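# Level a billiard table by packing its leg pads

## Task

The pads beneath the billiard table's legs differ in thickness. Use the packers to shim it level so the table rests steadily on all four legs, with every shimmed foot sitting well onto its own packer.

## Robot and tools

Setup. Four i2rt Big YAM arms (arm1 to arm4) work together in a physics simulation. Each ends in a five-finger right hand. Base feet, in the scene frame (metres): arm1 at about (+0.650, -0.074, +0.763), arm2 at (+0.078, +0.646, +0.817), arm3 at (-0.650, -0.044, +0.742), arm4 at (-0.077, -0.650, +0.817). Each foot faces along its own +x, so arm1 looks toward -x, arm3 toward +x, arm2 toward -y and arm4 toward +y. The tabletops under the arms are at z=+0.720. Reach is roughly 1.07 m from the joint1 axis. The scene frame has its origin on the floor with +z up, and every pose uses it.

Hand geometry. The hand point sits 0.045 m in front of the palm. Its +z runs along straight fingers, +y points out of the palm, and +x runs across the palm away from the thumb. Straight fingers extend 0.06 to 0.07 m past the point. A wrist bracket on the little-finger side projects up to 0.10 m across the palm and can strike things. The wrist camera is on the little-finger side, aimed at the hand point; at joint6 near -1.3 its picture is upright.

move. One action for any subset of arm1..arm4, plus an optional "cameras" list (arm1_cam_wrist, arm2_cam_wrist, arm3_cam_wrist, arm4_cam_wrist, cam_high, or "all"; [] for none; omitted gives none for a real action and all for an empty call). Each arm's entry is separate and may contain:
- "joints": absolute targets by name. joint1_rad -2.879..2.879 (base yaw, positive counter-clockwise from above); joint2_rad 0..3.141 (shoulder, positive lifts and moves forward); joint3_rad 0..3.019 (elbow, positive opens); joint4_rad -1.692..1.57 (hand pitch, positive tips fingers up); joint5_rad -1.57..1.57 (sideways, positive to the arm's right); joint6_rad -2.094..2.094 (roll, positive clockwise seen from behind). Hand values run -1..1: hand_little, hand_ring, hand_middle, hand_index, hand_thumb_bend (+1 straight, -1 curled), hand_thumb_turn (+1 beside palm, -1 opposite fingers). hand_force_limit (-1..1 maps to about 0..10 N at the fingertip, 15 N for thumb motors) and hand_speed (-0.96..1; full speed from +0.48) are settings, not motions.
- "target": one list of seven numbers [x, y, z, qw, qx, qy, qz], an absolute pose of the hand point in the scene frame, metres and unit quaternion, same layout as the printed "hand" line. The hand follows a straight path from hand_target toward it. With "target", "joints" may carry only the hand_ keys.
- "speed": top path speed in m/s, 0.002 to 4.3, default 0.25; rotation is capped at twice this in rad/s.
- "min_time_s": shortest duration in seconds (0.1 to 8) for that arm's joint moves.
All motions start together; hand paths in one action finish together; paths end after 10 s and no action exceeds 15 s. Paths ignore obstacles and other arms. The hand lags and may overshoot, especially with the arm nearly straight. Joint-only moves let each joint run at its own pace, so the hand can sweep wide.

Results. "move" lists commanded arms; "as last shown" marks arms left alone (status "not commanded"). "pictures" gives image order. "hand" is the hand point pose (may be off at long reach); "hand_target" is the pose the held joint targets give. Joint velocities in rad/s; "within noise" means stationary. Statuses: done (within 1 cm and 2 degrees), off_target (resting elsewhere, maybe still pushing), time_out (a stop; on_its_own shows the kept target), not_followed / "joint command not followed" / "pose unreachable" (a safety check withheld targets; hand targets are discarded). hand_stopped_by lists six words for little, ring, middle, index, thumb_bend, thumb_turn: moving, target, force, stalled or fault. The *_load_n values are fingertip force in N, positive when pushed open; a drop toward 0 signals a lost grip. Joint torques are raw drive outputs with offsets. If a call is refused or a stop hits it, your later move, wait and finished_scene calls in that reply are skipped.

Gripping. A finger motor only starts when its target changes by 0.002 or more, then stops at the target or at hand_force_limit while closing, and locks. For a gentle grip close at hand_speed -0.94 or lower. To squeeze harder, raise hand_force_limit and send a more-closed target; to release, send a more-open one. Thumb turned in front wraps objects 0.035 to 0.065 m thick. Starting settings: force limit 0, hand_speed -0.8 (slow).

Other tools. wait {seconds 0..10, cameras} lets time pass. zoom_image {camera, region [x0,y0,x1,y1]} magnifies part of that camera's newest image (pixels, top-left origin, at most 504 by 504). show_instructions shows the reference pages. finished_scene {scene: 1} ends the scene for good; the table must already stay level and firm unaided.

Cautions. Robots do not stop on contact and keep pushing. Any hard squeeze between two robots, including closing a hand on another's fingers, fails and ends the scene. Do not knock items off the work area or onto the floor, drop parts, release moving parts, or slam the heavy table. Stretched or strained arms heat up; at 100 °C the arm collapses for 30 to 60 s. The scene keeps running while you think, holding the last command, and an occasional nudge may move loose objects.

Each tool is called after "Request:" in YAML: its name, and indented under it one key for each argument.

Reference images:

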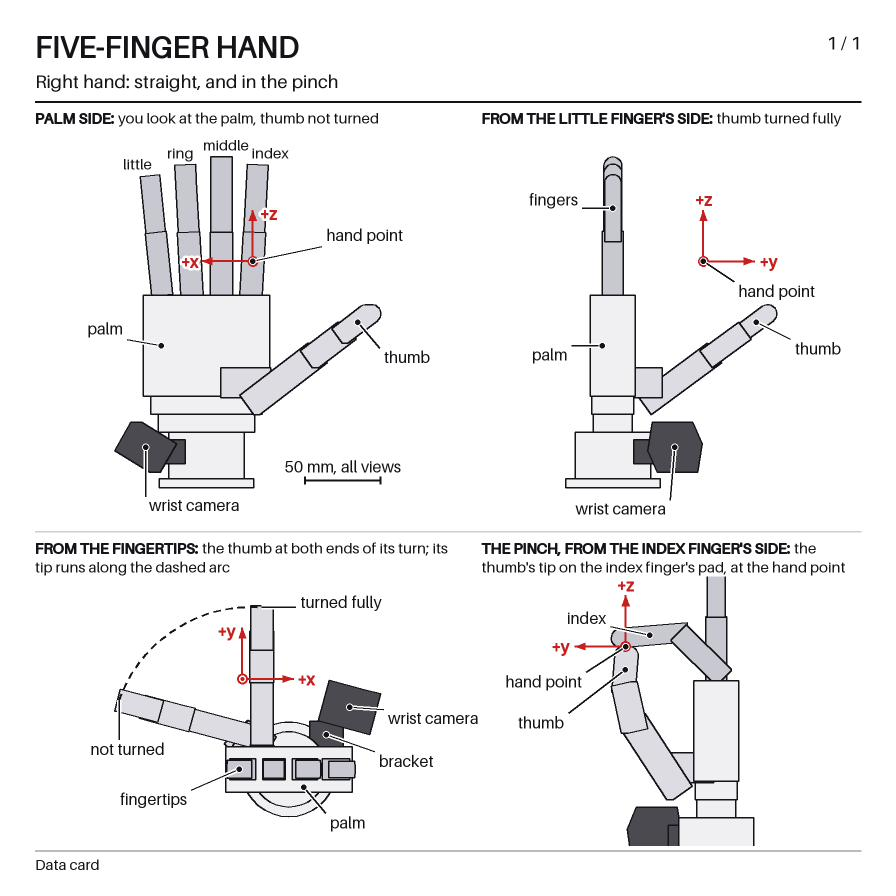

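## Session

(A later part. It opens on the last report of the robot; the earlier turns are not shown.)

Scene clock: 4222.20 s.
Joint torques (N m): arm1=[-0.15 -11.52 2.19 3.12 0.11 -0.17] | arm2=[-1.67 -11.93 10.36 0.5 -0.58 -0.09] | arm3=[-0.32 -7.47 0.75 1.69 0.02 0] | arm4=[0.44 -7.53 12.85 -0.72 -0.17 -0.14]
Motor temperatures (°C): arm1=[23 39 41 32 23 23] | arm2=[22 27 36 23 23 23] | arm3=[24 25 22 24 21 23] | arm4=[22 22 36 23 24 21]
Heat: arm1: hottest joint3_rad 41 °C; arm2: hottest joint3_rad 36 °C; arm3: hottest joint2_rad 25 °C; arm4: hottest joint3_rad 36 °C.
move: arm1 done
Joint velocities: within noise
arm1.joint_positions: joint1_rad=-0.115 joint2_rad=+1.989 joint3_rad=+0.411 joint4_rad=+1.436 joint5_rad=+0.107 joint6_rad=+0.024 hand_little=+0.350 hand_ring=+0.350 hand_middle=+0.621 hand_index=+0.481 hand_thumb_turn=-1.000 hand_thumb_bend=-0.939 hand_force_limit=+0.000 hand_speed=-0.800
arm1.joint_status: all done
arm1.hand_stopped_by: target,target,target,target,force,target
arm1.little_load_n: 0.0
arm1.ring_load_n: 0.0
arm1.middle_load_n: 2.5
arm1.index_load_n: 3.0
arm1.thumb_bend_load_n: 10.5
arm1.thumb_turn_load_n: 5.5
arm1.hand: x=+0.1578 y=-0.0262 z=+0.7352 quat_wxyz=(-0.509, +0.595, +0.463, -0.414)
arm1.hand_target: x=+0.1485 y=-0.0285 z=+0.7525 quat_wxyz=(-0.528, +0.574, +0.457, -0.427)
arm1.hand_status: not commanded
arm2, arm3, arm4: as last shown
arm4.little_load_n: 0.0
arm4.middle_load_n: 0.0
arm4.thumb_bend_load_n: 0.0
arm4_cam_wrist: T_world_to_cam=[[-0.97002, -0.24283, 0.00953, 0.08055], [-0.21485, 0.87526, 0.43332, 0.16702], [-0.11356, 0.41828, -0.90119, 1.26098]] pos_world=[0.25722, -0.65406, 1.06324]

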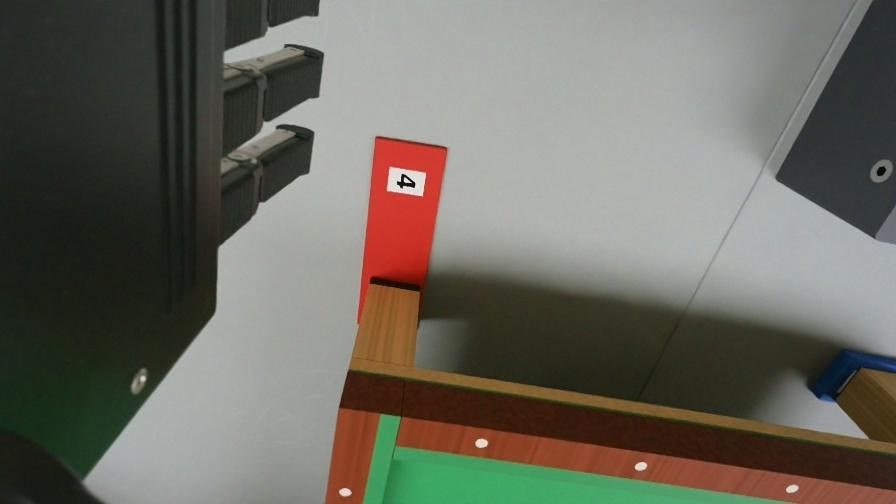

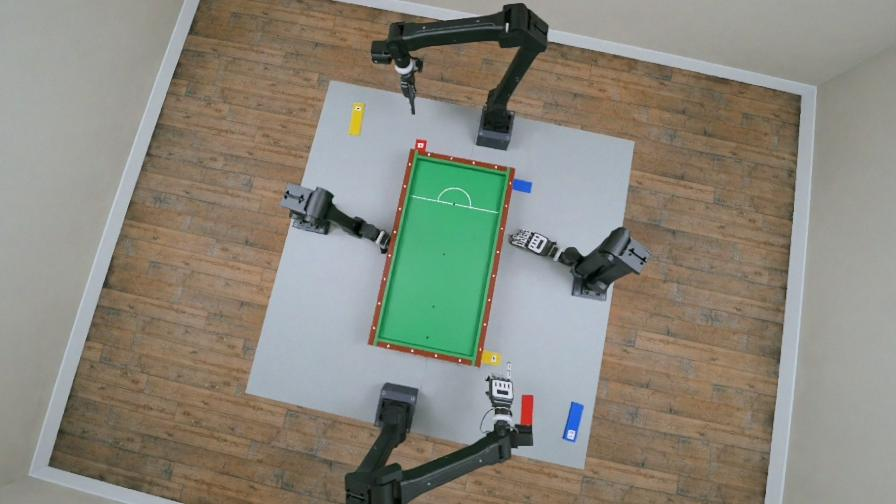

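Request:
zoom_image:
  camera: "arm4_cam_wrist"
  region: [320, 220, 460, 340]

Request:
move:
  arm1: {"joints": {"joint2_rad": 2.04, "joint3_rad": 0.41, "joint4_rad": 1.46}, "min_time_s": 2.5}
  cameras: ["arm4_cam_wrist", "arm2_cam_wrist"]

Scaled by 3.600 from the camera's image (finer frame: 1280x720).

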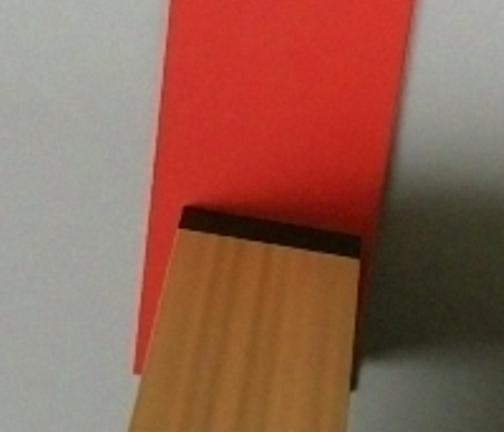

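Scene clock: 4228.43 s.
Joint torques (N m): arm1=[-0.21 -9.23 1.28 1.88 0.11 -0.08] | arm2=[-1.61 -11.99 10.37 0.49 -0.58 -0.09] | arm3=[-0.38 -7.41 0.75 1.69 0.02 -0.01] | arm4=[0.38 -7.59 12.85 -0.72 -0.17 -0.14]
Motor temperatures (°C): arm1=[23 38 40 32 23 23] | arm2=[22 27 36 23 23 23] | arm3=[24 25 22 24 21 23] | arm4=[22 22 36 23 24 21]
Heat: arm1: hottest joint3_rad 40 °C; arm2: hottest joint3_rad 36 °C; arm3: hottest joint2_rad 25 °C; arm4: hottest joint3_rad 36 °C.
move: arm1 done
Joint velocities: within noise
arm1.joint_positions: joint1_rad=-0.115 joint2_rad=+2.020 joint3_rad=+0.411 joint4_rad=+1.448 joint5_rad=+0.107 joint6_rad=+0.015 hand_little=+0.350 hand_ring=+0.350 hand_middle=+0.621 hand_index=+0.481 hand_thumb_turn=-1.000 hand_thumb_bend=-0.939 hand_force_limit=+0.000 hand_speed=-0.800
arm1.joint_status: all done
arm1.hand_stopped_by: target,target,target,target,force,target
arm1.little_load_n: 0.0
arm1.ring_load_n: 0.0
arm1.middle_load_n: 2.5
arm1.index_load_n: 3.0
arm1.thumb_bend_load_n: 10.5
arm1.thumb_turn_load_n: 5.0
arm1.hand: x=+0.1619 y=-0.0262 z=+0.7235 quat_wxyz=(-0.506, +0.597, +0.470, -0.407)
arm1.hand_target: x=+0.1644 y=-0.0307 z=+0.7166 quat_wxyz=(-0.504, +0.595, +0.478, -0.404)
arm1.hand_status: not commanded
arm2, arm3, arm4: as last shown
arm3.little_load_n: -0.5
arm3.middle_load_n: 3.0
arm3.thumb_bend_load_n: 9.0
arm4.thumb_bend_load_n: -0.5
pictures: arm2_cam_wrist, arm4_cam_wrist
arm2_cam_wrist: T_world_to_cam=[[-0.23164, 0.59833, -0.76703, 0.38343], [0.78756, 0.57819, 0.21319, -0.23853], [0.57105, -0.5547, -0.60515, 1.0447]] pos_world=[-0.3199, 0.48799, 0.97716]
arm4_cam_wrist: T_world_to_cam=[[-0.97002, -0.24283, 0.00953, 0.08055], [-0.21485, 0.87526, 0.43332, 0.16702], [-0.11356, 0.41828, -0.90119, 1.26098]] pos_world=[0.25722, -0.65406, 1.06324]

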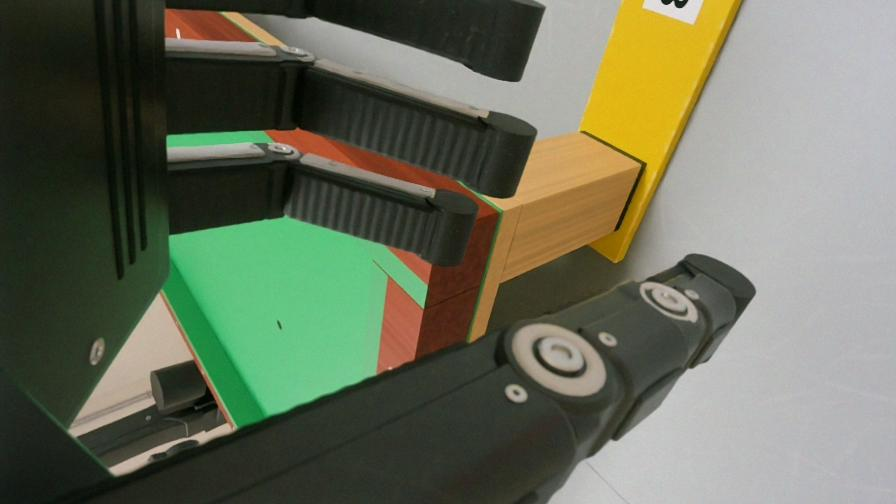

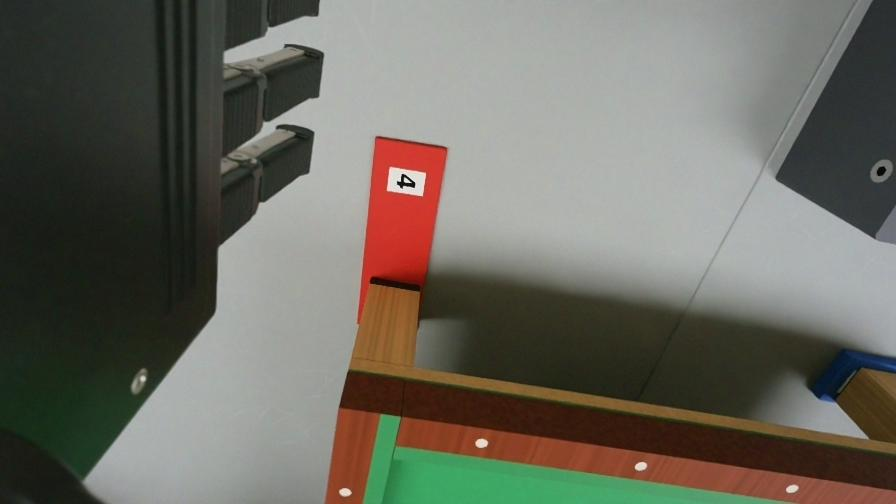

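Request:
zoom_image:
  camera: "arm4_cam_wrist"
  region: [350, 265, 440, 342]

Request:
zoom_image:
  camera: "arm2_cam_wrist"
  region: [560, 110, 700, 270]

Request:
zoom_image:
  camera: "arm4_cam_wrist"
  region: [796, 330, 896, 450]

Scaled by 5.600 from the camera's image (finer frame: 1280x720).

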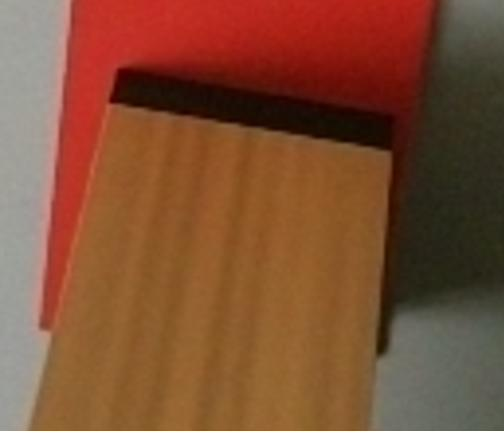

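Scaled by 3.150 from the camera's image (finer frame: 1280x720).

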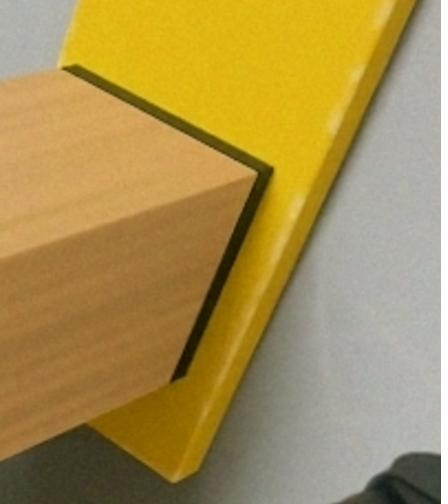

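Scaled by 4.200 from the camera's image (finer frame: 1280x720).

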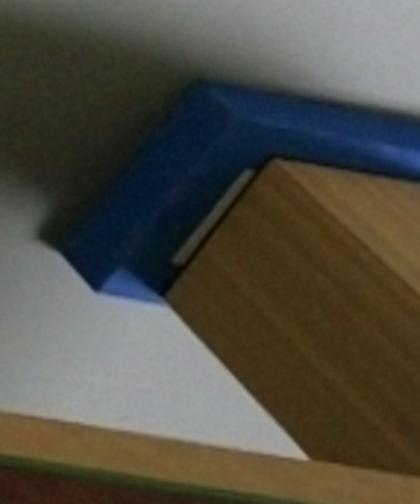

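Request:
move:
  arm4: {"target": [0.17, -0.595, 0.965, 0, -0.7133, 0.7009, 0], "speed": 0.1}
  cameras: ["arm4_cam_wrist"]

Scene clock: 4266.67 s.
Joint torques (N m): arm1=[-0.15 -9.17 1.28 1.87 0.11 -0.08] | arm2=[-1.61 -11.99 10.37 0.5 -0.58 -0.09] | arm3=[-0.38 -7.53 0.73 1.66 0.02 -0.01] | arm4=[1.96 -4.48 8.13 0.01 -0.16 0.13]
Motor temperatures (°C): arm1=[23 34 38 30 23 23] | arm2=[22 27 36 23 23 23] | arm3=[24 25 22 24 21 23] | arm4=[22 22 37 23 24 21]
Heat: arm1: hottest joint3_rad 38 °C; arm2: hottest joint3_rad 36 °C; arm3: hottest joint2_rad 25 °C; arm4: hottest joint3_rad 37 °C.
move: arm4 done
Joint velocities: within noise
arm1, arm2, arm3: as last shown
arm1.little_load_n: -0.5
arm1.middle_load_n: 3.0
arm3.little_load_n: 0.0
arm3.ring_load_n: -0.5
arm3.thumb_bend_load_n: 9.5
arm4.joint_positions: joint1_rad=-1.504 joint2_rad=+1.164 joint3_rad=+0.947 joint4_rad=-1.340 joint5_rad=+0.016 joint6_rad=+0.067 hand_little=+1.000 hand_ring=+1.000 hand_middle=+1.000 hand_index=+1.000 hand_thumb_turn=+1.000 hand_thumb_bend=+1.000 hand_force_limit=+0.000 hand_speed=-0.500
arm4.joint_status: not commanded
arm4.hand_stopped_by: target,target,target,target,target,target
arm4.little_load_n: 0.0
arm4.ring_load_n: 0.0
arm4.middle_load_n: 0.0
arm4.index_load_n: 0.0
arm4.thumb_bend_load_n: 0.0
arm4.thumb_turn_load_n: 0.0
arm4.hand: x=+0.1743 y=-0.5985 z=+0.9685 quat_wxyz=(-0.002, +0.715, -0.700, +0.002)
arm4.hand_target: x=+0.1700 y=-0.5951 z=+0.9650 quat_wxyz=(+0.000, +0.713, -0.701, +0.000)
arm4.hand_status: done (0.007 m and 0.4 deg from the pose sent, 0.071 m and 2.1 deg at the start)
arm4_cam_wrist: T_world_to_cam=[[-0.96706, -0.25254, -0.03182, 0.04938], [-0.24156, 0.87118, 0.42742, 0.15936], [-0.08022, 0.42103, -0.90349, 1.25476]] pos_world=[0.18691, -0.65466, 1.06712]

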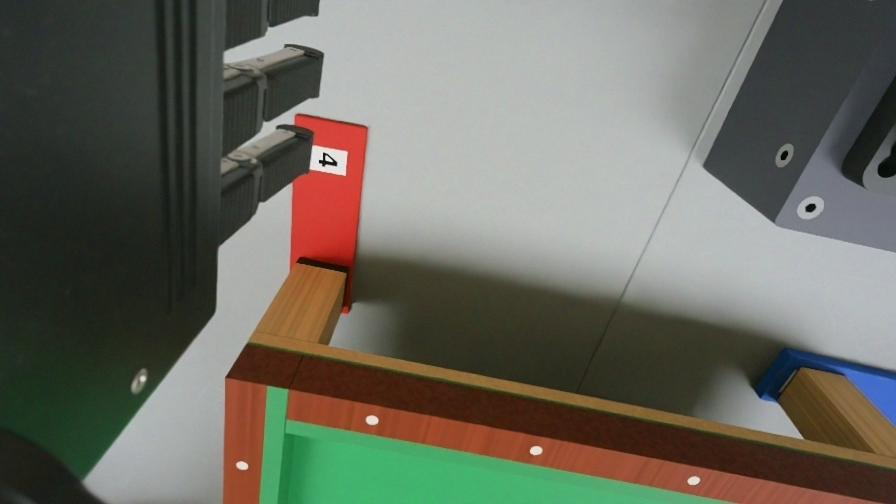

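Request:
zoom_image:
  camera: "arm4_cam_wrist"
  region: [285, 250, 365, 320]

Request:
zoom_image:
  camera: "arm4_cam_wrist"
  region: [740, 330, 840, 450]

Scaled by 6.300 from the camera's image (finer frame: 1280x720).

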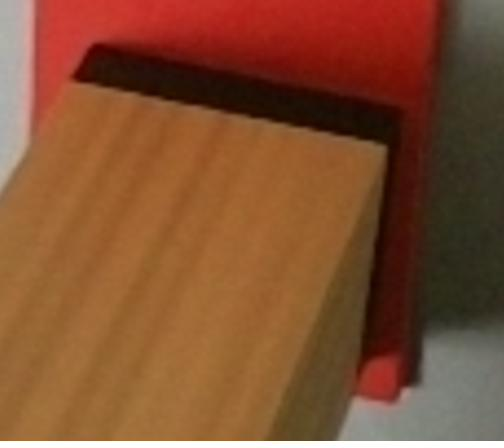

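Scaled by 4.200 from the camera's image (finer frame: 1280x720).

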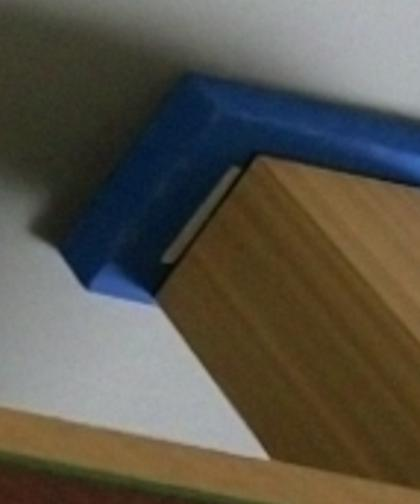

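Request:
zoom_image:
  camera: "arm4_cam_wrist"
  region: [750, 340, 820, 410]

Request:
move:
  cameras: ["arm3_cam_wrist"]

Scaled by 7.200 from the camera's image (finer frame: 1280x720).

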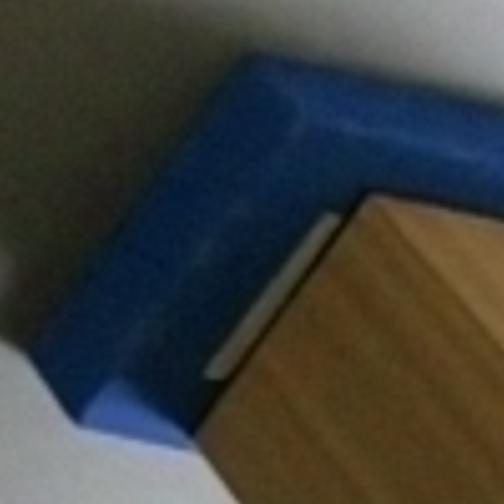

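Scene clock: 4279.47 s.
Joint torques (N m): arm1=[-0.15 -9.17 1.26 1.87 0.11 -0.08] | arm2=[-1.67 -11.99 10.35 0.5 -0.58 -0.09] | arm3=[-0.38 -7.47 0.7 1.69 0.02 0] | arm4=[1.9 -4.54 8.13 0.01 -0.16 0.13]
Motor temperatures (°C): arm1=[23 33 38 30 23 23] | arm2=[22 27 36 23 23 23] | arm3=[24 25 22 24 21 23] | arm4=[22 22 37 23 24 21]
Heat: arm1: hottest joint3_rad 38 °C; arm2: hottest joint3_rad 36 °C; arm3: hottest joint2_rad 25 °C; arm4: hottest joint3_rad 37 °C.
Joint velocities: within noise
arm1.joint_positions: joint1_rad=-0.115 joint2_rad=+2.020 joint3_rad=+0.411 joint4_rad=+1.448 joint5_rad=+0.107 joint6_rad=+0.015 hand_little=+0.350 hand_ring=+0.350 hand_middle=+0.621 hand_index=+0.481 hand_thumb_turn=-1.000 hand_thumb_bend=-0.939 hand_force_limit=+0.000 hand_speed=-0.800
arm1.joint_status: not commanded
arm1.hand_stopped_by: target,target,target,target,force,target
arm1.little_load_n: 0.0
arm1.ring_load_n: 0.0
arm1.middle_load_n: 3.0
arm1.index_load_n: 3.0
arm1.thumb_bend_load_n: 10.5
arm1.thumb_turn_load_n: 5.5
arm1.hand: x=+0.1619 y=-0.0262 z=+0.7235 quat_wxyz=(-0.506, +0.597, +0.470, -0.407) (m; scene frame)
arm1.hand_target: x=+0.1644 y=-0.0307 z=+0.7166 quat_wxyz=(-0.504, +0.595, +0.478, -0.404) (m; scene frame)
arm1.hand_status: not commanded
arm2.joint_positions: joint1_rad=-1.317 joint2_rad=+1.457 joint3_rad=+0.941 joint4_rad=-0.796 joint5_rad=-0.915 joint6_rad=-1.169 hand_little=+1.000 hand_ring=-0.300 hand_middle=-0.350 hand_index=-0.300 hand_thumb_turn=-1.000 hand_thumb_bend=+1.000 hand_force_limit=+0.000 hand_speed=-0.900
arm2.joint_status: not commanded
arm2.hand_stopped_by: target,target,target,target,target,target
arm2.little_load_n: 0.0
arm2.ring_load_n: 0.0
arm2.middle_load_n: 0.0
arm2.index_load_n: 0.0
arm2.thumb_bend_load_n: 0.0
arm2.thumb_turn_load_n: 0.0
arm2.hand: x=-0.2590 y=+0.4189 z=+0.9083 quat_wxyz=(-0.038, +0.000, -0.892, +0.450) (m; scene frame)
arm2.hand_target: x=-0.2790 y=+0.4202 z=+0.9302 quat_wxyz=(-0.007, +0.013, -0.889, +0.458) (m; scene frame)
arm2.hand_status: not commanded
arm3.joint_positions: joint1_rad=-0.418 joint2_rad=+1.828 joint3_rad=+0.044 joint4_rad=+1.545 joint5_rad=-0.073 joint6_rad=-0.013 hand_little=+0.350 hand_ring=+0.350 hand_middle=+0.621 hand_index=+0.481 hand_thumb_turn=-1.000 hand_thumb_bend=-0.941 hand_force_limit=+0.000 hand_speed=-0.800
arm3.joint_status: not commanded
arm3.hand_stopped_by: target,target,target,target,force,target
arm3.little_load_n: -0.5
arm3.ring_load_n: 0.0
arm3.middle_load_n: 2.5
arm3.index_load_n: 3.5
arm3.thumb_bend_load_n: 9.0
arm3.thumb_turn_load_n: 3.5
arm3.hand: x=-0.3123 y=-0.1316 z=+0.7259 quat_wxyz=(-0.367, +0.465, -0.635, +0.497) (m; scene frame)
arm3.hand_target: x=-0.3115 y=-0.1315 z=+0.7245 quat_wxyz=(-0.366, +0.465, -0.635, +0.496) (m; scene frame)
arm3.hand_status: not commanded
arm4.joint_positions: joint1_rad=-1.504 joint2_rad=+1.164 joint3_rad=+0.947 joint4_rad=-1.340 joint5_rad=+0.016 joint6_rad=+0.067 hand_little=+1.000 hand_ring=+1.000 hand_middle=+1.000 hand_index=+1.000 hand_thumb_turn=+1.000 hand_thumb_bend=+1.000 hand_force_limit=+0.000 hand_speed=-0.500
arm4.joint_status: not commanded
arm4.hand_stopped_by: target,target,target,target,target,target
arm4.little_load_n: 0.0
arm4.ring_load_n: 0.0
arm4.middle_load_n: 0.0
arm4.index_load_n: 0.0
arm4.thumb_bend_load_n: 0.0
arm4.thumb_turn_load_n: 0.0
arm4.hand: x=+0.1743 y=-0.5985 z=+0.9685 quat_wxyz=(-0.002, +0.714, -0.700, +0.002) (m; scene frame)
arm4.hand_target: x=+0.1701 y=-0.5951 z=+0.9650 quat_wxyz=(+0.000, +0.713, -0.701, +0.000) (m; scene frame)
arm4.hand_status: done (0.007 m and 0.4 deg from the pose sent, 0.071 m and 2.1 deg at the start)
pictures: arm3_cam_wrist
camera_calibration:
arm3_cam_wrist: T_world_to_cam=[[-0.33577, -0.12463, -0.93366, 0.5533], [-0.27554, 0.96085, -0.02917, 0.06046], [0.90074, 0.24747, -0.35697, 0.68842]] pos_world=[-0.41764, -0.15949, 0.7641]

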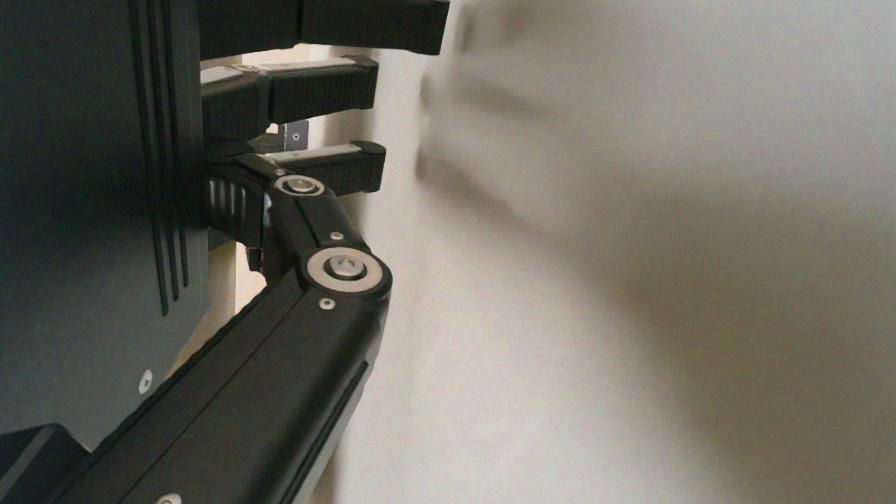

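Request:
move:
  arm1: {"target": [0.225, 0.01, 0.720, 0.5092, -0.5909, -0.4742, 0.4086], "speed": 0.05}
  arm3: {"target": [-0.42, -0.15, 0.92, -0.367, 0.465, -0.635, 0.497], "speed": 0.12}
  cameras: ["arm4_cam_wrist", "arm3_cam_wrist"]

Scene clock: 4359.17 s.
Joint torques (N m): arm1=[-2.32 -9.47 -0.34 1.91 -0.05 -0.09] | arm2=[-1.67 -11.99 10.35 0.5 -0.58 -0.09] | arm3=[-0.5 -7.82 0.51 1.92 0.05 -0.01] | arm4=[1.9 -4.48 8.13 0.02 -0.16 0.12]
Motor temperatures (°C): arm1=[23 30 37 29 23 23] | arm2=[22 27 36 23 23 23] | arm3=[24 25 22 24 21 23] | arm4=[22 21 36 23 24 21]
Heat: arm1: hottest joint3_rad 37 °C; arm2: hottest joint3_rad 36 °C; arm3: hottest joint2_rad 25 °C; arm4: hottest joint3_rad 36 °C.
move: arm1 done; arm3 not_followed
Joint velocities: within noise
arm1.joint_positions: joint1_rad=-0.278 joint2_rad=+2.039 joint3_rad=+0.287 joint4_rad=+1.575 joint5_rad=-0.076 joint6_rad=-0.015 hand_little=+0.350 hand_ring=+0.350 hand_middle=+0.621 hand_index=+0.481 hand_thumb_turn=-1.000 hand_thumb_bend=-0.939 hand_force_limit=+0.000 hand_speed=-0.800
arm1.joint_status: not commanded
arm1.hand_stopped_by: target,target,target,target,force,target
arm1.little_load_n: 0.0
arm1.ring_load_n: 1.0
arm1.middle_load_n: 3.0
arm1.index_load_n: 3.0
arm1.thumb_bend_load_n: 10.5
arm1.thumb_turn_load_n: 5.5
arm1.hand: x=+0.2199 y=+0.0044 z=+0.7201 quat_wxyz=(-0.496, +0.596, +0.480, -0.409)
arm1.hand_target: x=+0.2247 y=+0.0100 z=+0.7204 quat_wxyz=(-0.502, +0.596, +0.480, -0.403)
arm1.hand_status: done (0.008 m and 1.8 deg from the pose sent, 0.073 m and 0.9 deg at the start; a joint's target at an end of its range on 34 of 73 steps)
arm2, arm4: as last shown
arm3.joint_positions: joint1_rad=-0.418 joint2_rad=+1.826 joint3_rad=+0.044 joint4_rad=+1.538 joint5_rad=-0.074 joint6_rad=-0.013 hand_little=+0.350 hand_ring=+0.350 hand_middle=+0.621 hand_index=+0.481 hand_thumb_turn=-1.000 hand_thumb_bend=-0.941 hand_force_limit=+0.000 hand_speed=-0.800
arm3.joint_status: not commanded
arm3.hand_stopped_by: target,target,target,target,force,target
arm3.little_load_n: 0.0
arm3.ring_load_n: 0.0
arm3.middle_load_n: 2.5
arm3.index_load_n: 3.0
arm3.thumb_bend_load_n: 9.0
arm3.thumb_turn_load_n: 3.5
arm3.hand: x=-0.3126 y=-0.1311 z=+0.7250 quat_wxyz=(-0.366, +0.466, -0.635, +0.495)
arm3.hand_target: x=-0.3123 y=-0.1315 z=+0.7257 quat_wxyz=(-0.367, +0.465, -0.635, +0.496)
arm3.hand_status: not_followed (0.223 m and 0.3 deg from the pose sent, 0.223 m and 0.0 deg at the start; pose on its path clipped on 32 of 58 steps)
pictures: arm3_cam_wrist, arm4_cam_wrist
pose unreachable (arm3 arm): on one or more control steps of this call this arm could not follow its commanded pose, so it was not sent that pose on those steps. On the call's last step it was still not sent that pose. It may still have moved: this result reports where it is.
cause: moving toward the commanded pose would bring two parts of the arm too close to each other.
arm3_cam_wrist: T_world_to_cam=[[-0.33916, -0.12344, -0.93259, 0.55076], [-0.27711, 0.96048, -0.02636, 0.05734], [0.89899, 0.24949, -0.35996, 0.69024]] pos_world=[-0.41784, -0.1593, 0.76361]
arm4_cam_wrist: T_world_to_cam=[[-0.96715, -0.25219, -0.03187, 0.04971], [-0.24127, 0.87124, 0.42747, 0.15921], [-0.08004, 0.42112, -0.90347, 1.25472]] pos_world=[0.18691, -0.65456, 1.06712]

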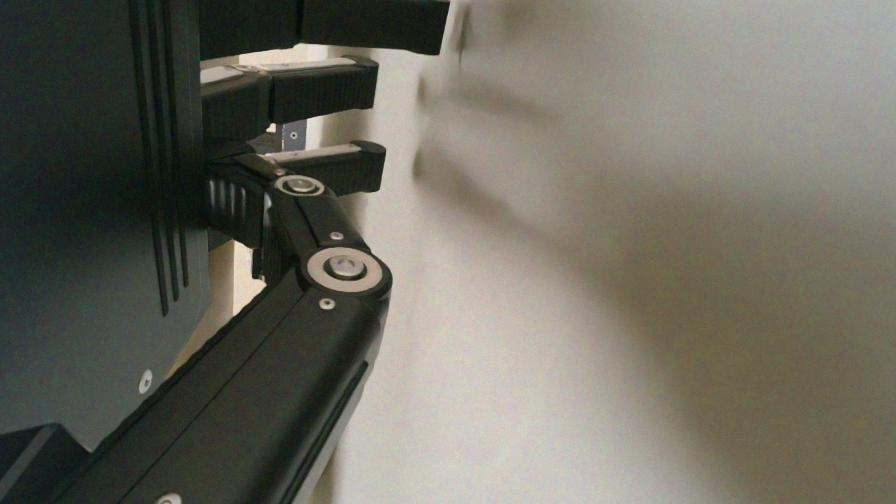

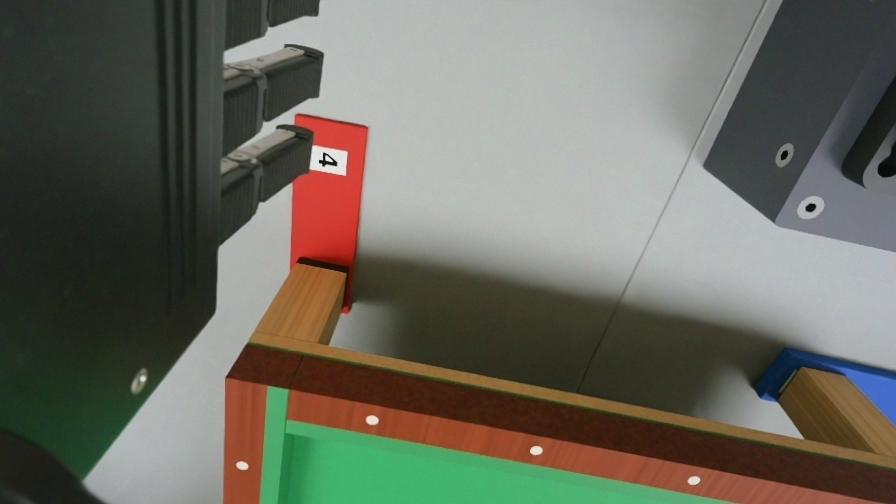

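Request:
move:
  arm3: {"joints": {"joint1_rad": -1.3}, "min_time_s": 2.5}
  arm1: {"target": [0.30, 0.07, 0.720, 0.5092, -0.5909, -0.4742, 0.4086], "speed": 0.08}

Request:
move:
  arm3: {"joints": {"joint2_rad": 1.2, "joint3_rad": 0.7, "joint4_rad": -0.9, "joint5_rad": 0}, "min_time_s": 3.5}
  arm1: {"target": [0.36, 0.15, 0.735, 0.5092, -0.5909, -0.4742, 0.4086], "speed": 0.1}
  cameras: ["arm3_cam_wrist", "cam_high"]

Scene clock: 4386.97 s.
Joint torques (N m): arm1=[-2.78 -8.76 -0.95 1.51 0.04 -0.11] | arm2=[-1.67 -11.93 10.36 0.49 -0.58 -0.09] | arm3=[-1.26 -7.82 0.5 1.91 0.02 -0.01] | arm4=[1.9 -4.48 8.12 0.02 -0.16 0.13]
Motor temperatures (°C): arm1=[23 30 37 29 23 23] | arm2=[22 27 36 23 23 23] | arm3=[24 25 22 24 21 23] | arm4=[22 21 35 23 24 21]
Heat: arm1: hottest joint3_rad 37 °C; arm2: hottest joint3_rad 36 °C; arm3: hottest joint2_rad 25 °C; arm4: hottest joint3_rad 35 °C.
move: arm1 off_target; arm3 done
Joint velocities: within noise
arm1.joint_positions: joint1_rad=-0.656 joint2_rad=+2.013 joint3_rad=+0.196 joint4_rad=+1.583 joint5_rad=-0.465 joint6_rad=-0.105 hand_little=+0.350 hand_ring=+0.350 hand_middle=+0.621 hand_index=+0.481 hand_thumb_turn=-1.000 hand_thumb_bend=-0.939 hand_force_limit=+0.000 hand_speed=-0.800
arm1.joint_status: not commanded
arm1.hand_stopped_by: target,target,target,target,force,target
arm1.little_load_n: 0.0
arm1.ring_load_n: 2.0
arm1.middle_load_n: 3.0
arm1.index_load_n: 3.0
arm1.thumb_bend_load_n: 10.5
arm1.thumb_turn_load_n: 5.5
arm1.hand: x=+0.2931 y=+0.0653 z=+0.7206 quat_wxyz=(-0.482, +0.600, +0.492, -0.407)
arm1.hand_target: x=+0.2996 y=+0.0702 z=+0.7205 quat_wxyz=(-0.487, +0.603, +0.491, -0.398)
arm1.hand_status: off_target (0.008 m and 3.9 deg from the pose sent, 0.104 m and 1.8 deg at the start; a joint's target at an end of its range on 89 of 89 steps)
arm2, arm4: as last shown
arm3.joint_positions: joint1_rad=-1.291 joint2_rad=+1.826 joint3_rad=+0.044 joint4_rad=+1.538 joint5_rad=-0.074 joint6_rad=-0.013 hand_little=+0.350 hand_ring=+0.350 hand_middle=+0.621 hand_index=+0.481 hand_thumb_turn=-1.000 hand_thumb_bend=-0.941 hand_force_limit=+0.000 hand_speed=-0.800
arm3.joint_status: all done
arm3.hand_stopped_by: target,target,target,target,force,target
arm3.little_load_n: 0.0
arm3.ring_load_n: 0.0
arm3.middle_load_n: 3.0
arm3.index_load_n: 3.5
arm3.thumb_bend_load_n: 9.5
arm3.thumb_turn_load_n: 3.5
arm3.hand: x=-0.5000 y=-0.3590 z=+0.7252 quat_wxyz=(-0.122, +0.153, -0.773, +0.604)
arm3.hand_target: x=-0.5027 y=-0.3607 z=+0.7258 quat_wxyz=(-0.120, +0.150, -0.772, +0.606)
arm3.hand_status: not commanded
pictures: none

Scene clock: 4391.07 s.
Joint torques (N m): arm1=[-2.2 -9.52 0.55 0.81 -0.23 -0.08] | arm2=[-1.61 -11.99 10.36 0.5 -0.58 -0.09] | arm3=[-1.26 -8.64 9.55 -0.27 0.1 -0.02] | arm4=[1.9 -4.48 8.13 0.02 -0.16 0.13]
Motor temperatures (°C): arm1=[23 30 37 29 23 23] | arm2=[22 27 36 23 23 23] | arm3=[24 25 22 24 21 23] | arm4=[22 21 35 23 24 21]
Heat: arm1: hottest joint3_rad 37 °C; arm2: hottest joint3_rad 36 °C; arm3: hottest joint2_rad 25 °C; arm4: hottest joint3_rad 35 °C.
move: arm1 done; arm3 done
Joint velocities: within noise
arm1.joint_positions: joint1_rad=-1.095 joint2_rad=+1.969 joint3_rad=+0.219 joint4_rad=+1.501 joint5_rad=-0.876 joint6_rad=-0.185 hand_little=+0.350 hand_ring=+0.350 hand_middle=+0.621 hand_index=+0.481 hand_thumb_turn=-1.000 hand_thumb_bend=-0.939 hand_force_limit=+0.000 hand_speed=-0.800
arm1.joint_status: not commanded
arm1.hand_stopped_by: target,target,target,target,force,target
arm1.little_load_n: 0.0
arm1.ring_load_n: 0.0
arm1.middle_load_n: 3.0
arm1.index_load_n: 3.0
arm1.thumb_bend_load_n: 10.5
arm1.thumb_turn_load_n: 5.5
arm1.hand: x=+0.3591 y=+0.1424 z=+0.7315 quat_wxyz=(-0.501, +0.595, +0.473, -0.415)
arm1.hand_target: x=+0.3600 y=+0.1498 z=+0.7350 quat_wxyz=(-0.509, +0.591, +0.474, -0.409)
arm1.hand_status: done (0.008 m and 1.3 deg from the pose sent, 0.109 m and 3.9 deg at the start; a joint's target at an end of its range on 9 of 104 steps)
arm2, arm4: as last shown
arm3.joint_positions: joint1_rad=-1.291 joint2_rad=+1.211 joint3_rad=+0.669 joint4_rad=-0.890 joint5_rad=-0.002 joint6_rad=-0.012 hand_little=+0.350 hand_ring=+0.350 hand_middle=+0.621 hand_index=+0.481 hand_thumb_turn=-1.000 hand_thumb_bend=-0.941 hand_force_limit=+0.000 hand_speed=-0.800
arm3.joint_status: all done
arm3.hand_stopped_by: target,target,target,target,force,target
arm3.little_load_n: 0.0
arm3.ring_load_n: 0.0
arm3.middle_load_n: 3.0
arm3.index_load_n: 3.5
arm3.thumb_bend_load_n: 9.5
arm3.thumb_turn_load_n: 3.5
arm3.hand: x=-0.5412 y=-0.2785 z=+0.7800 quat_wxyz=(-0.011, +0.165, -0.984, +0.069)
arm3.hand_target: x=-0.5399 y=-0.2913 z=+0.7923 quat_wxyz=(-0.012, +0.161, -0.983, +0.084)
arm3.hand_status: not commanded
arm3_cam_wrist: T_world_to_cam=[[-0.52729, 0.8457, -0.0822, 0.01118], [0.71289, 0.49296, 0.49877, 0.13298], [0.46233, 0.2044, -0.86283, 1.09567]] pos_world=[-0.59547, -0.29896, 0.87997]

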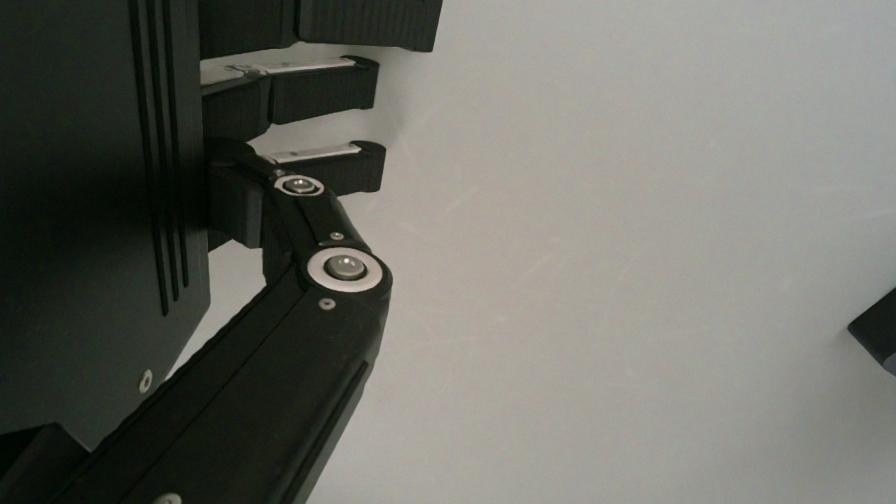

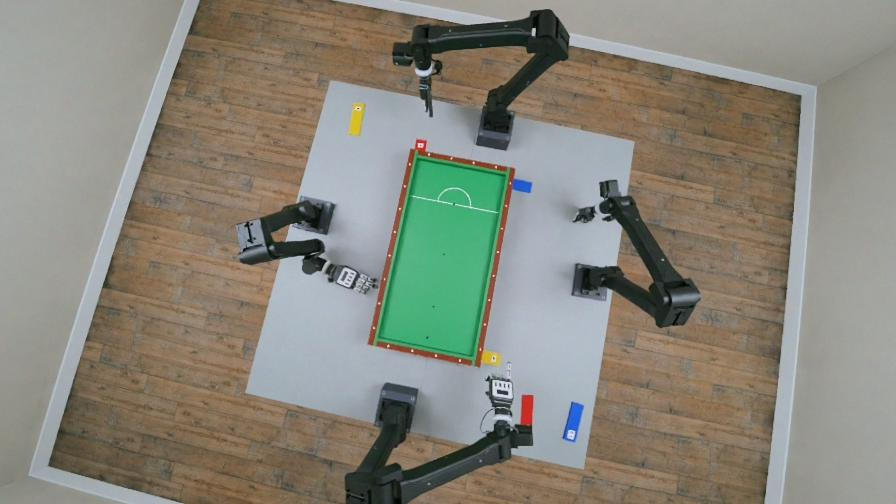

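Request:
move:
  arm3: {"target": [-0.46, -0.36, 0.97, 0, 0.06, -0.998, 0], "speed": 0.15}

Request:
move:
  arm3: {"target": [-0.27, -0.455, 0.98, 0, 0, -1, 0], "speed": 0.15}
  cameras: ["arm3_cam_wrist"]

Scene clock: 4397.67 s.
Joint torques (N m): arm1=[-2.26 -9.58 0.55 0.83 -0.23 -0.08] | arm2=[-1.61 -11.93 10.36 0.5 -0.58 -0.09] | arm3=[0.38 -11.58 11.69 -0.64 -0.01 0.07] | arm4=[1.9 -4.48 8.13 0.01 -0.15 0.13]
Motor temperatures (°C): arm1=[23 30 37 28 23 23] | arm2=[22 27 36 23 23 23] | arm3=[24 25 23 24 21 23] | arm4=[22 21 35 23 24 21]
Heat: arm1: hottest joint3_rad 37 °C; arm2: hottest joint3_rad 36 °C; arm3: hottest joint2_rad 25 °C; arm4: hottest joint3_rad 35 °C.
move: arm3 off_target
Joint velocities: within noise
arm1, arm2, arm4: as last shown
arm1.thumb_turn_load_n: 5.0
arm3.joint_positions: joint1_rad=-1.206 joint2_rad=+1.413 joint3_rad=+1.321 joint4_rad=-1.510 joint5_rad=+0.000 joint6_rad=+0.287 hand_little=+0.350 hand_ring=+0.350 hand_middle=+0.621 hand_index=+0.481 hand_thumb_turn=-1.000 hand_thumb_bend=-0.941 hand_force_limit=+0.000 hand_speed=-0.800
arm3.joint_status: not commanded
arm3.hand_stopped_by: target,target,target,target,force,target
arm3.little_load_n: 0.0
arm3.ring_load_n: 0.0
arm3.middle_load_n: 3.0
arm3.index_load_n: 3.5
arm3.thumb_bend_load_n: 9.5
arm3.thumb_turn_load_n: 4.0
arm3.hand: x=-0.4688 y=-0.3499 z=+0.9556 quat_wxyz=(+0.005, +0.059, -0.998, -0.014)
arm3.hand_target: x=-0.4603 y=-0.3594 z=+0.9699 quat_wxyz=(+0.000, +0.060, -0.998, +0.000)
arm3.hand_status: off_target (0.020 m and 1.8 deg from the pose sent, 0.222 m and 14.5 deg at the start)
pictures: none

Scene clock: 4400.03 s.
Joint torques (N m): arm1=[-2.26 -9.64 0.53 0.81 -0.23 -0.08] | arm2=[-1.67 -11.99 10.36 0.49 -0.58 -0.09] | arm3=[0.03 -19.66 11.64 -0.68 0.06 0.09] | arm4=[1.9 -4.48 8.13 0.01 -0.15 0.12]
Motor temperatures (°C): arm1=[23 30 37 28 23 23] | arm2=[22 27 36 23 23 23] | arm3=[24 25 23 24 21 23] | arm4=[22 21 35 23 24 21]
Heat: arm1: hottest joint3_rad 37 °C; arm2: hottest joint3_rad 36 °C; arm3: hottest joint2_rad 25 °C; arm4: hottest joint3_rad 35 °C.
move: arm3 off_target
Joint velocities: within noise
arm1, arm2, arm4: as last shown
arm3.joint_positions: joint1_rad=-0.978 joint2_rad=+1.885 joint3_rad=+1.942 joint4_rad=-1.658 joint5_rad=-0.003 joint6_rad=+0.631 hand_little=+0.350 hand_ring=+0.350 hand_middle=+0.621 hand_index=+0.481 hand_thumb_turn=-1.000 hand_thumb_bend=-0.941 hand_force_limit=+0.000 hand_speed=-0.800
arm3.joint_status: not commanded
arm3.hand_stopped_by: target,target,target,target,force,target
arm3.little_load_n: 0.0
arm3.ring_load_n: 0.0
arm3.middle_load_n: 2.5
arm3.index_load_n: 3.5
arm3.thumb_bend_load_n: 9.5
arm3.thumb_turn_load_n: 3.5
arm3.hand: x=-0.2783 y=-0.4489 z=+0.9661 quat_wxyz=(+0.008, +0.001, -1.000, -0.013)
arm3.hand_target: x=-0.2703 y=-0.4545 z=+0.9799 quat_wxyz=(+0.000, +0.000, -1.000, +0.000)
arm3.hand_status: off_target (0.017 m and 1.8 deg from the pose sent, 0.226 m and 7.0 deg at the start)
arm3_cam_wrist: T_world_to_cam=[[-0.22419, 0.97106, 0.08231, 0.29085], [0.84251, 0.15067, 0.51719, -0.19863], [0.48982, 0.18529, -0.85191, 1.15804]] pos_world=[-0.33468, -0.46708, 1.06533]

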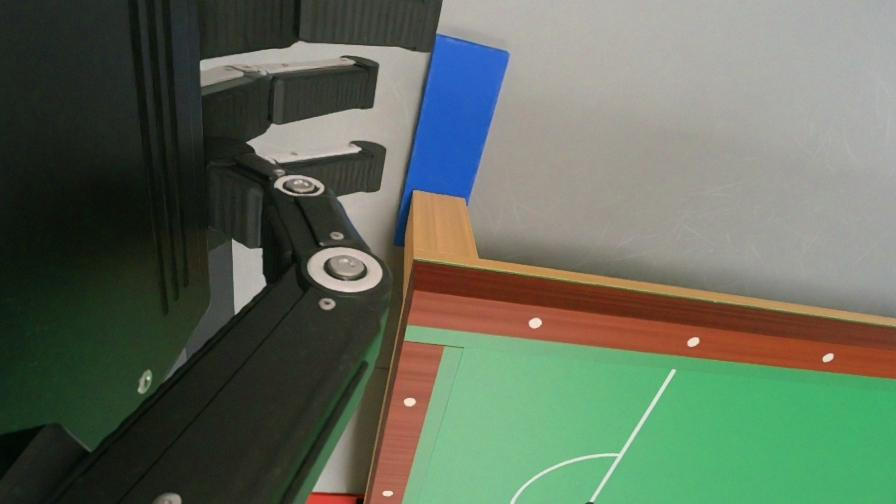

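Request:
zoom_image:
  camera: "arm3_cam_wrist"
  region: [385, 170, 495, 270]

Scaled by 4.582 from the camera's image (finer frame: 1280x720).

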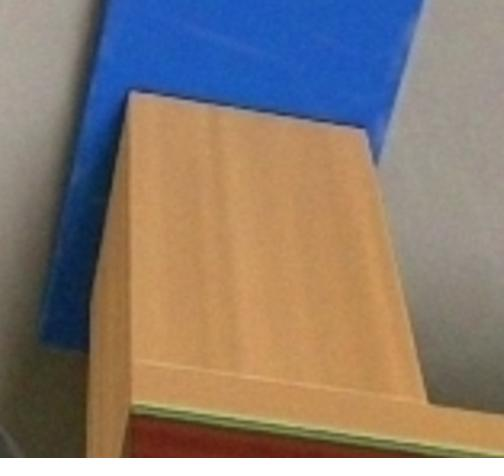

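Request:
move:
  cameras: ["arm2_cam_wrist", "cam_high"]

Request:
zoom_image:
  camera: "arm2_cam_wrist"
  region: [570, 110, 680, 270]

Request:
zoom_image:
  camera: "cam_high"
  region: [460, 320, 540, 380]

Scene clock: 4416.50 s.
Joint torques (N m): arm1=[-2.26 -9.58 0.54 0.8 -0.23 -0.08] | arm2=[-1.61 -11.99 10.36 0.49 -0.58 -0.09] | arm3=[0.03 -19.72 11.62 -0.65 0.06 0.09] | arm4=[1.9 -4.54 8.13 0.02 -0.16 0.13]
Motor temperatures (°C): arm1=[23 30 36 28 23 23] | arm2=[22 27 36 23 23 23] | arm3=[24 26 26 24 21 23] | arm4=[22 21 35 23 24 21]
Heat: arm1: hottest joint3_rad 36 °C; arm2: hottest joint3_rad 36 °C; arm3: hottest joint2_rad 26 °C; arm4: hottest joint3_rad 35 °C.
Joint velocities: within noise
arm1.joint_positions: joint1_rad=-1.095 joint2_rad=+1.969 joint3_rad=+0.219 joint4_rad=+1.501 joint5_rad=-0.876 joint6_rad=-0.185 hand_little=+0.350 hand_ring=+0.350 hand_middle=+0.621 hand_index=+0.481 hand_thumb_turn=-1.000 hand_thumb_bend=-0.939 hand_force_limit=+0.000 hand_speed=-0.800
arm1.joint_status: not commanded
arm1.hand_stopped_by: target,target,target,target,force,target
arm1.little_load_n: 0.0
arm1.ring_load_n: 0.0
arm1.middle_load_n: 3.0
arm1.index_load_n: 3.0
arm1.thumb_bend_load_n: 11.0
arm1.thumb_turn_load_n: 5.0
arm1.hand: x=+0.3591 y=+0.1424 z=+0.7315 quat_wxyz=(-0.501, +0.595, +0.473, -0.415) (m; scene frame)
arm1.hand_target: x=+0.3600 y=+0.1498 z=+0.7350 quat_wxyz=(-0.509, +0.591, +0.474, -0.409) (m; scene frame)
arm1.hand_status: not commanded
arm2.joint_positions: joint1_rad=-1.317 joint2_rad=+1.457 joint3_rad=+0.941 joint4_rad=-0.796 joint5_rad=-0.915 joint6_rad=-1.169 hand_little=+1.000 hand_ring=-0.300 hand_middle=-0.350 hand_index=-0.300 hand_thumb_turn=-1.000 hand_thumb_bend=+1.000 hand_force_limit=+0.000 hand_speed=-0.900
arm2.joint_status: not commanded
arm2.hand_stopped_by: target,target,target,target,target,target
arm2.little_load_n: 0.0
arm2.ring_load_n: 0.0
arm2.middle_load_n: 0.0
arm2.index_load_n: 0.0
arm2.thumb_bend_load_n: 0.0
arm2.thumb_turn_load_n: 0.0
arm2.hand: x=-0.2590 y=+0.4189 z=+0.9083 quat_wxyz=(-0.038, +0.000, -0.892, +0.450) (m; scene frame)
arm2.hand_target: x=-0.2790 y=+0.4202 z=+0.9302 quat_wxyz=(-0.007, +0.013, -0.889, +0.458) (m; scene frame)
arm2.hand_status: not commanded
arm3.joint_positions: joint1_rad=-0.978 joint2_rad=+1.885 joint3_rad=+1.942 joint4_rad=-1.658 joint5_rad=-0.003 joint6_rad=+0.631 hand_little=+0.350 hand_ring=+0.350 hand_middle=+0.621 hand_index=+0.481 hand_thumb_turn=-1.000 hand_thumb_bend=-0.941 hand_force_limit=+0.000 hand_speed=-0.800
arm3.joint_status: not commanded
arm3.hand_stopped_by: target,target,target,target,force,target
arm3.little_load_n: 0.0
arm3.ring_load_n: 0.0
arm3.middle_load_n: 2.5
arm3.index_load_n: 3.5
arm3.thumb_bend_load_n: 9.5
arm3.thumb_turn_load_n: 3.5
arm3.hand: x=-0.2784 y=-0.4489 z=+0.9661 quat_wxyz=(+0.008, +0.001, -1.000, -0.013) (m; scene frame)
arm3.hand_target: x=-0.2704 y=-0.4544 z=+0.9799 quat_wxyz=(+0.000, +0.000, -1.000, +0.000) (m; scene frame)
arm3.hand_status: off_target (0.017 m and 1.8 deg from the pose sent, 0.226 m and 7.0 deg at the start)
arm4.joint_positions: joint1_rad=-1.504 joint2_rad=+1.164 joint3_rad=+0.947 joint4_rad=-1.340 joint5_rad=+0.016 joint6_rad=+0.067 hand_little=+1.000 hand_ring=+1.000 hand_middle=+1.000 hand_index=+1.000 hand_thumb_turn=+1.000 hand_thumb_bend=+1.000 hand_force_limit=+0.000 hand_speed=-0.500
arm4.joint_status: not commanded
arm4.hand_stopped_by: target,target,target,target,target,target
arm4.little_load_n: 0.0
arm4.ring_load_n: 0.0
arm4.middle_load_n: 0.0
arm4.index_load_n: 0.0
arm4.thumb_bend_load_n: 0.0
arm4.thumb_turn_load_n: 0.0
arm4.hand: x=+0.1743 y=-0.5985 z=+0.9685 quat_wxyz=(-0.002, +0.714, -0.700, +0.002) (m; scene frame)
arm4.hand_target: x=+0.1701 y=-0.5951 z=+0.9650 quat_wxyz=(+0.000, +0.713, -0.701, +0.000) (m; scene frame)
arm4.hand_status: not commanded
pictures: arm2_cam_wrist, cam_high
camera_calibration:
arm2_cam_wrist: T_world_to_cam=[[-0.23164, 0.59833, -0.76703, 0.38343], [0.78756, 0.57819, 0.21319, -0.23853], [0.57105, -0.5547, -0.60515, 1.0447]] pos_world=[-0.3199, 0.48799, 0.97716]

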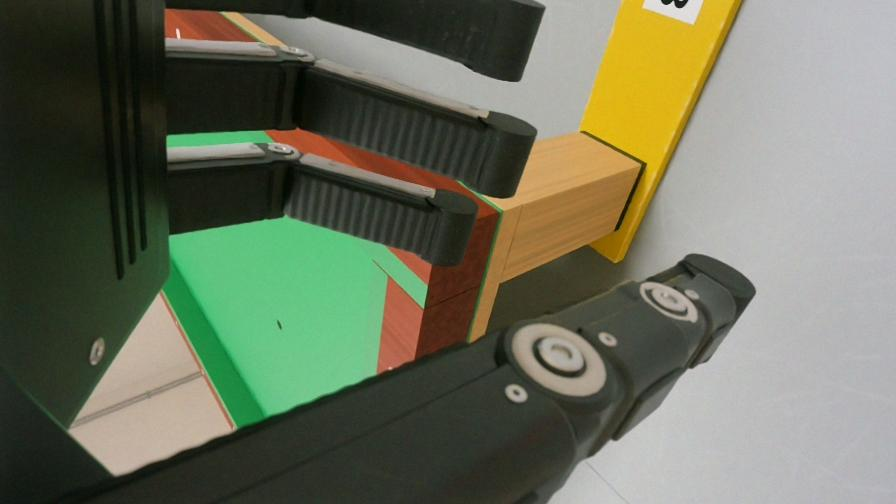

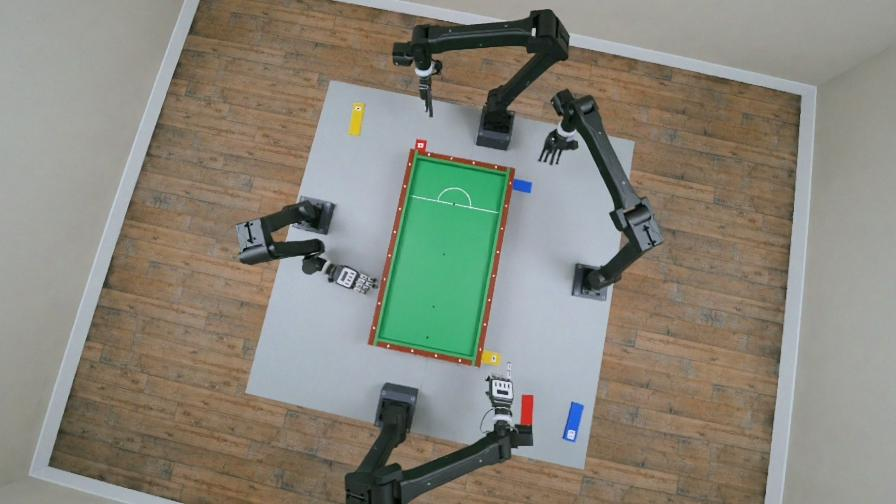

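Scaled by 3.150 from the camera's image (finer frame: 1280x720).

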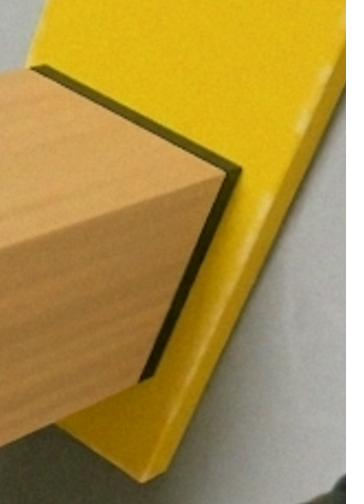

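Scaled by 6.300 from the camera's image (finer frame: 1280x720).

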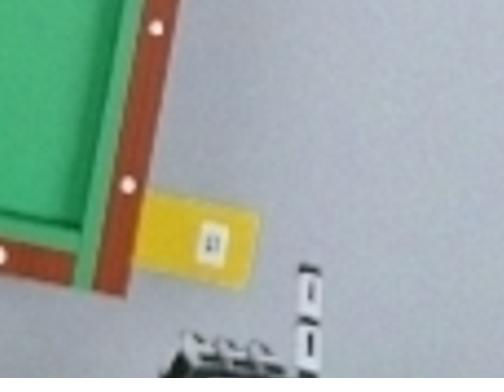

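Request:
finished_scene:

The scene is finished: the task was done.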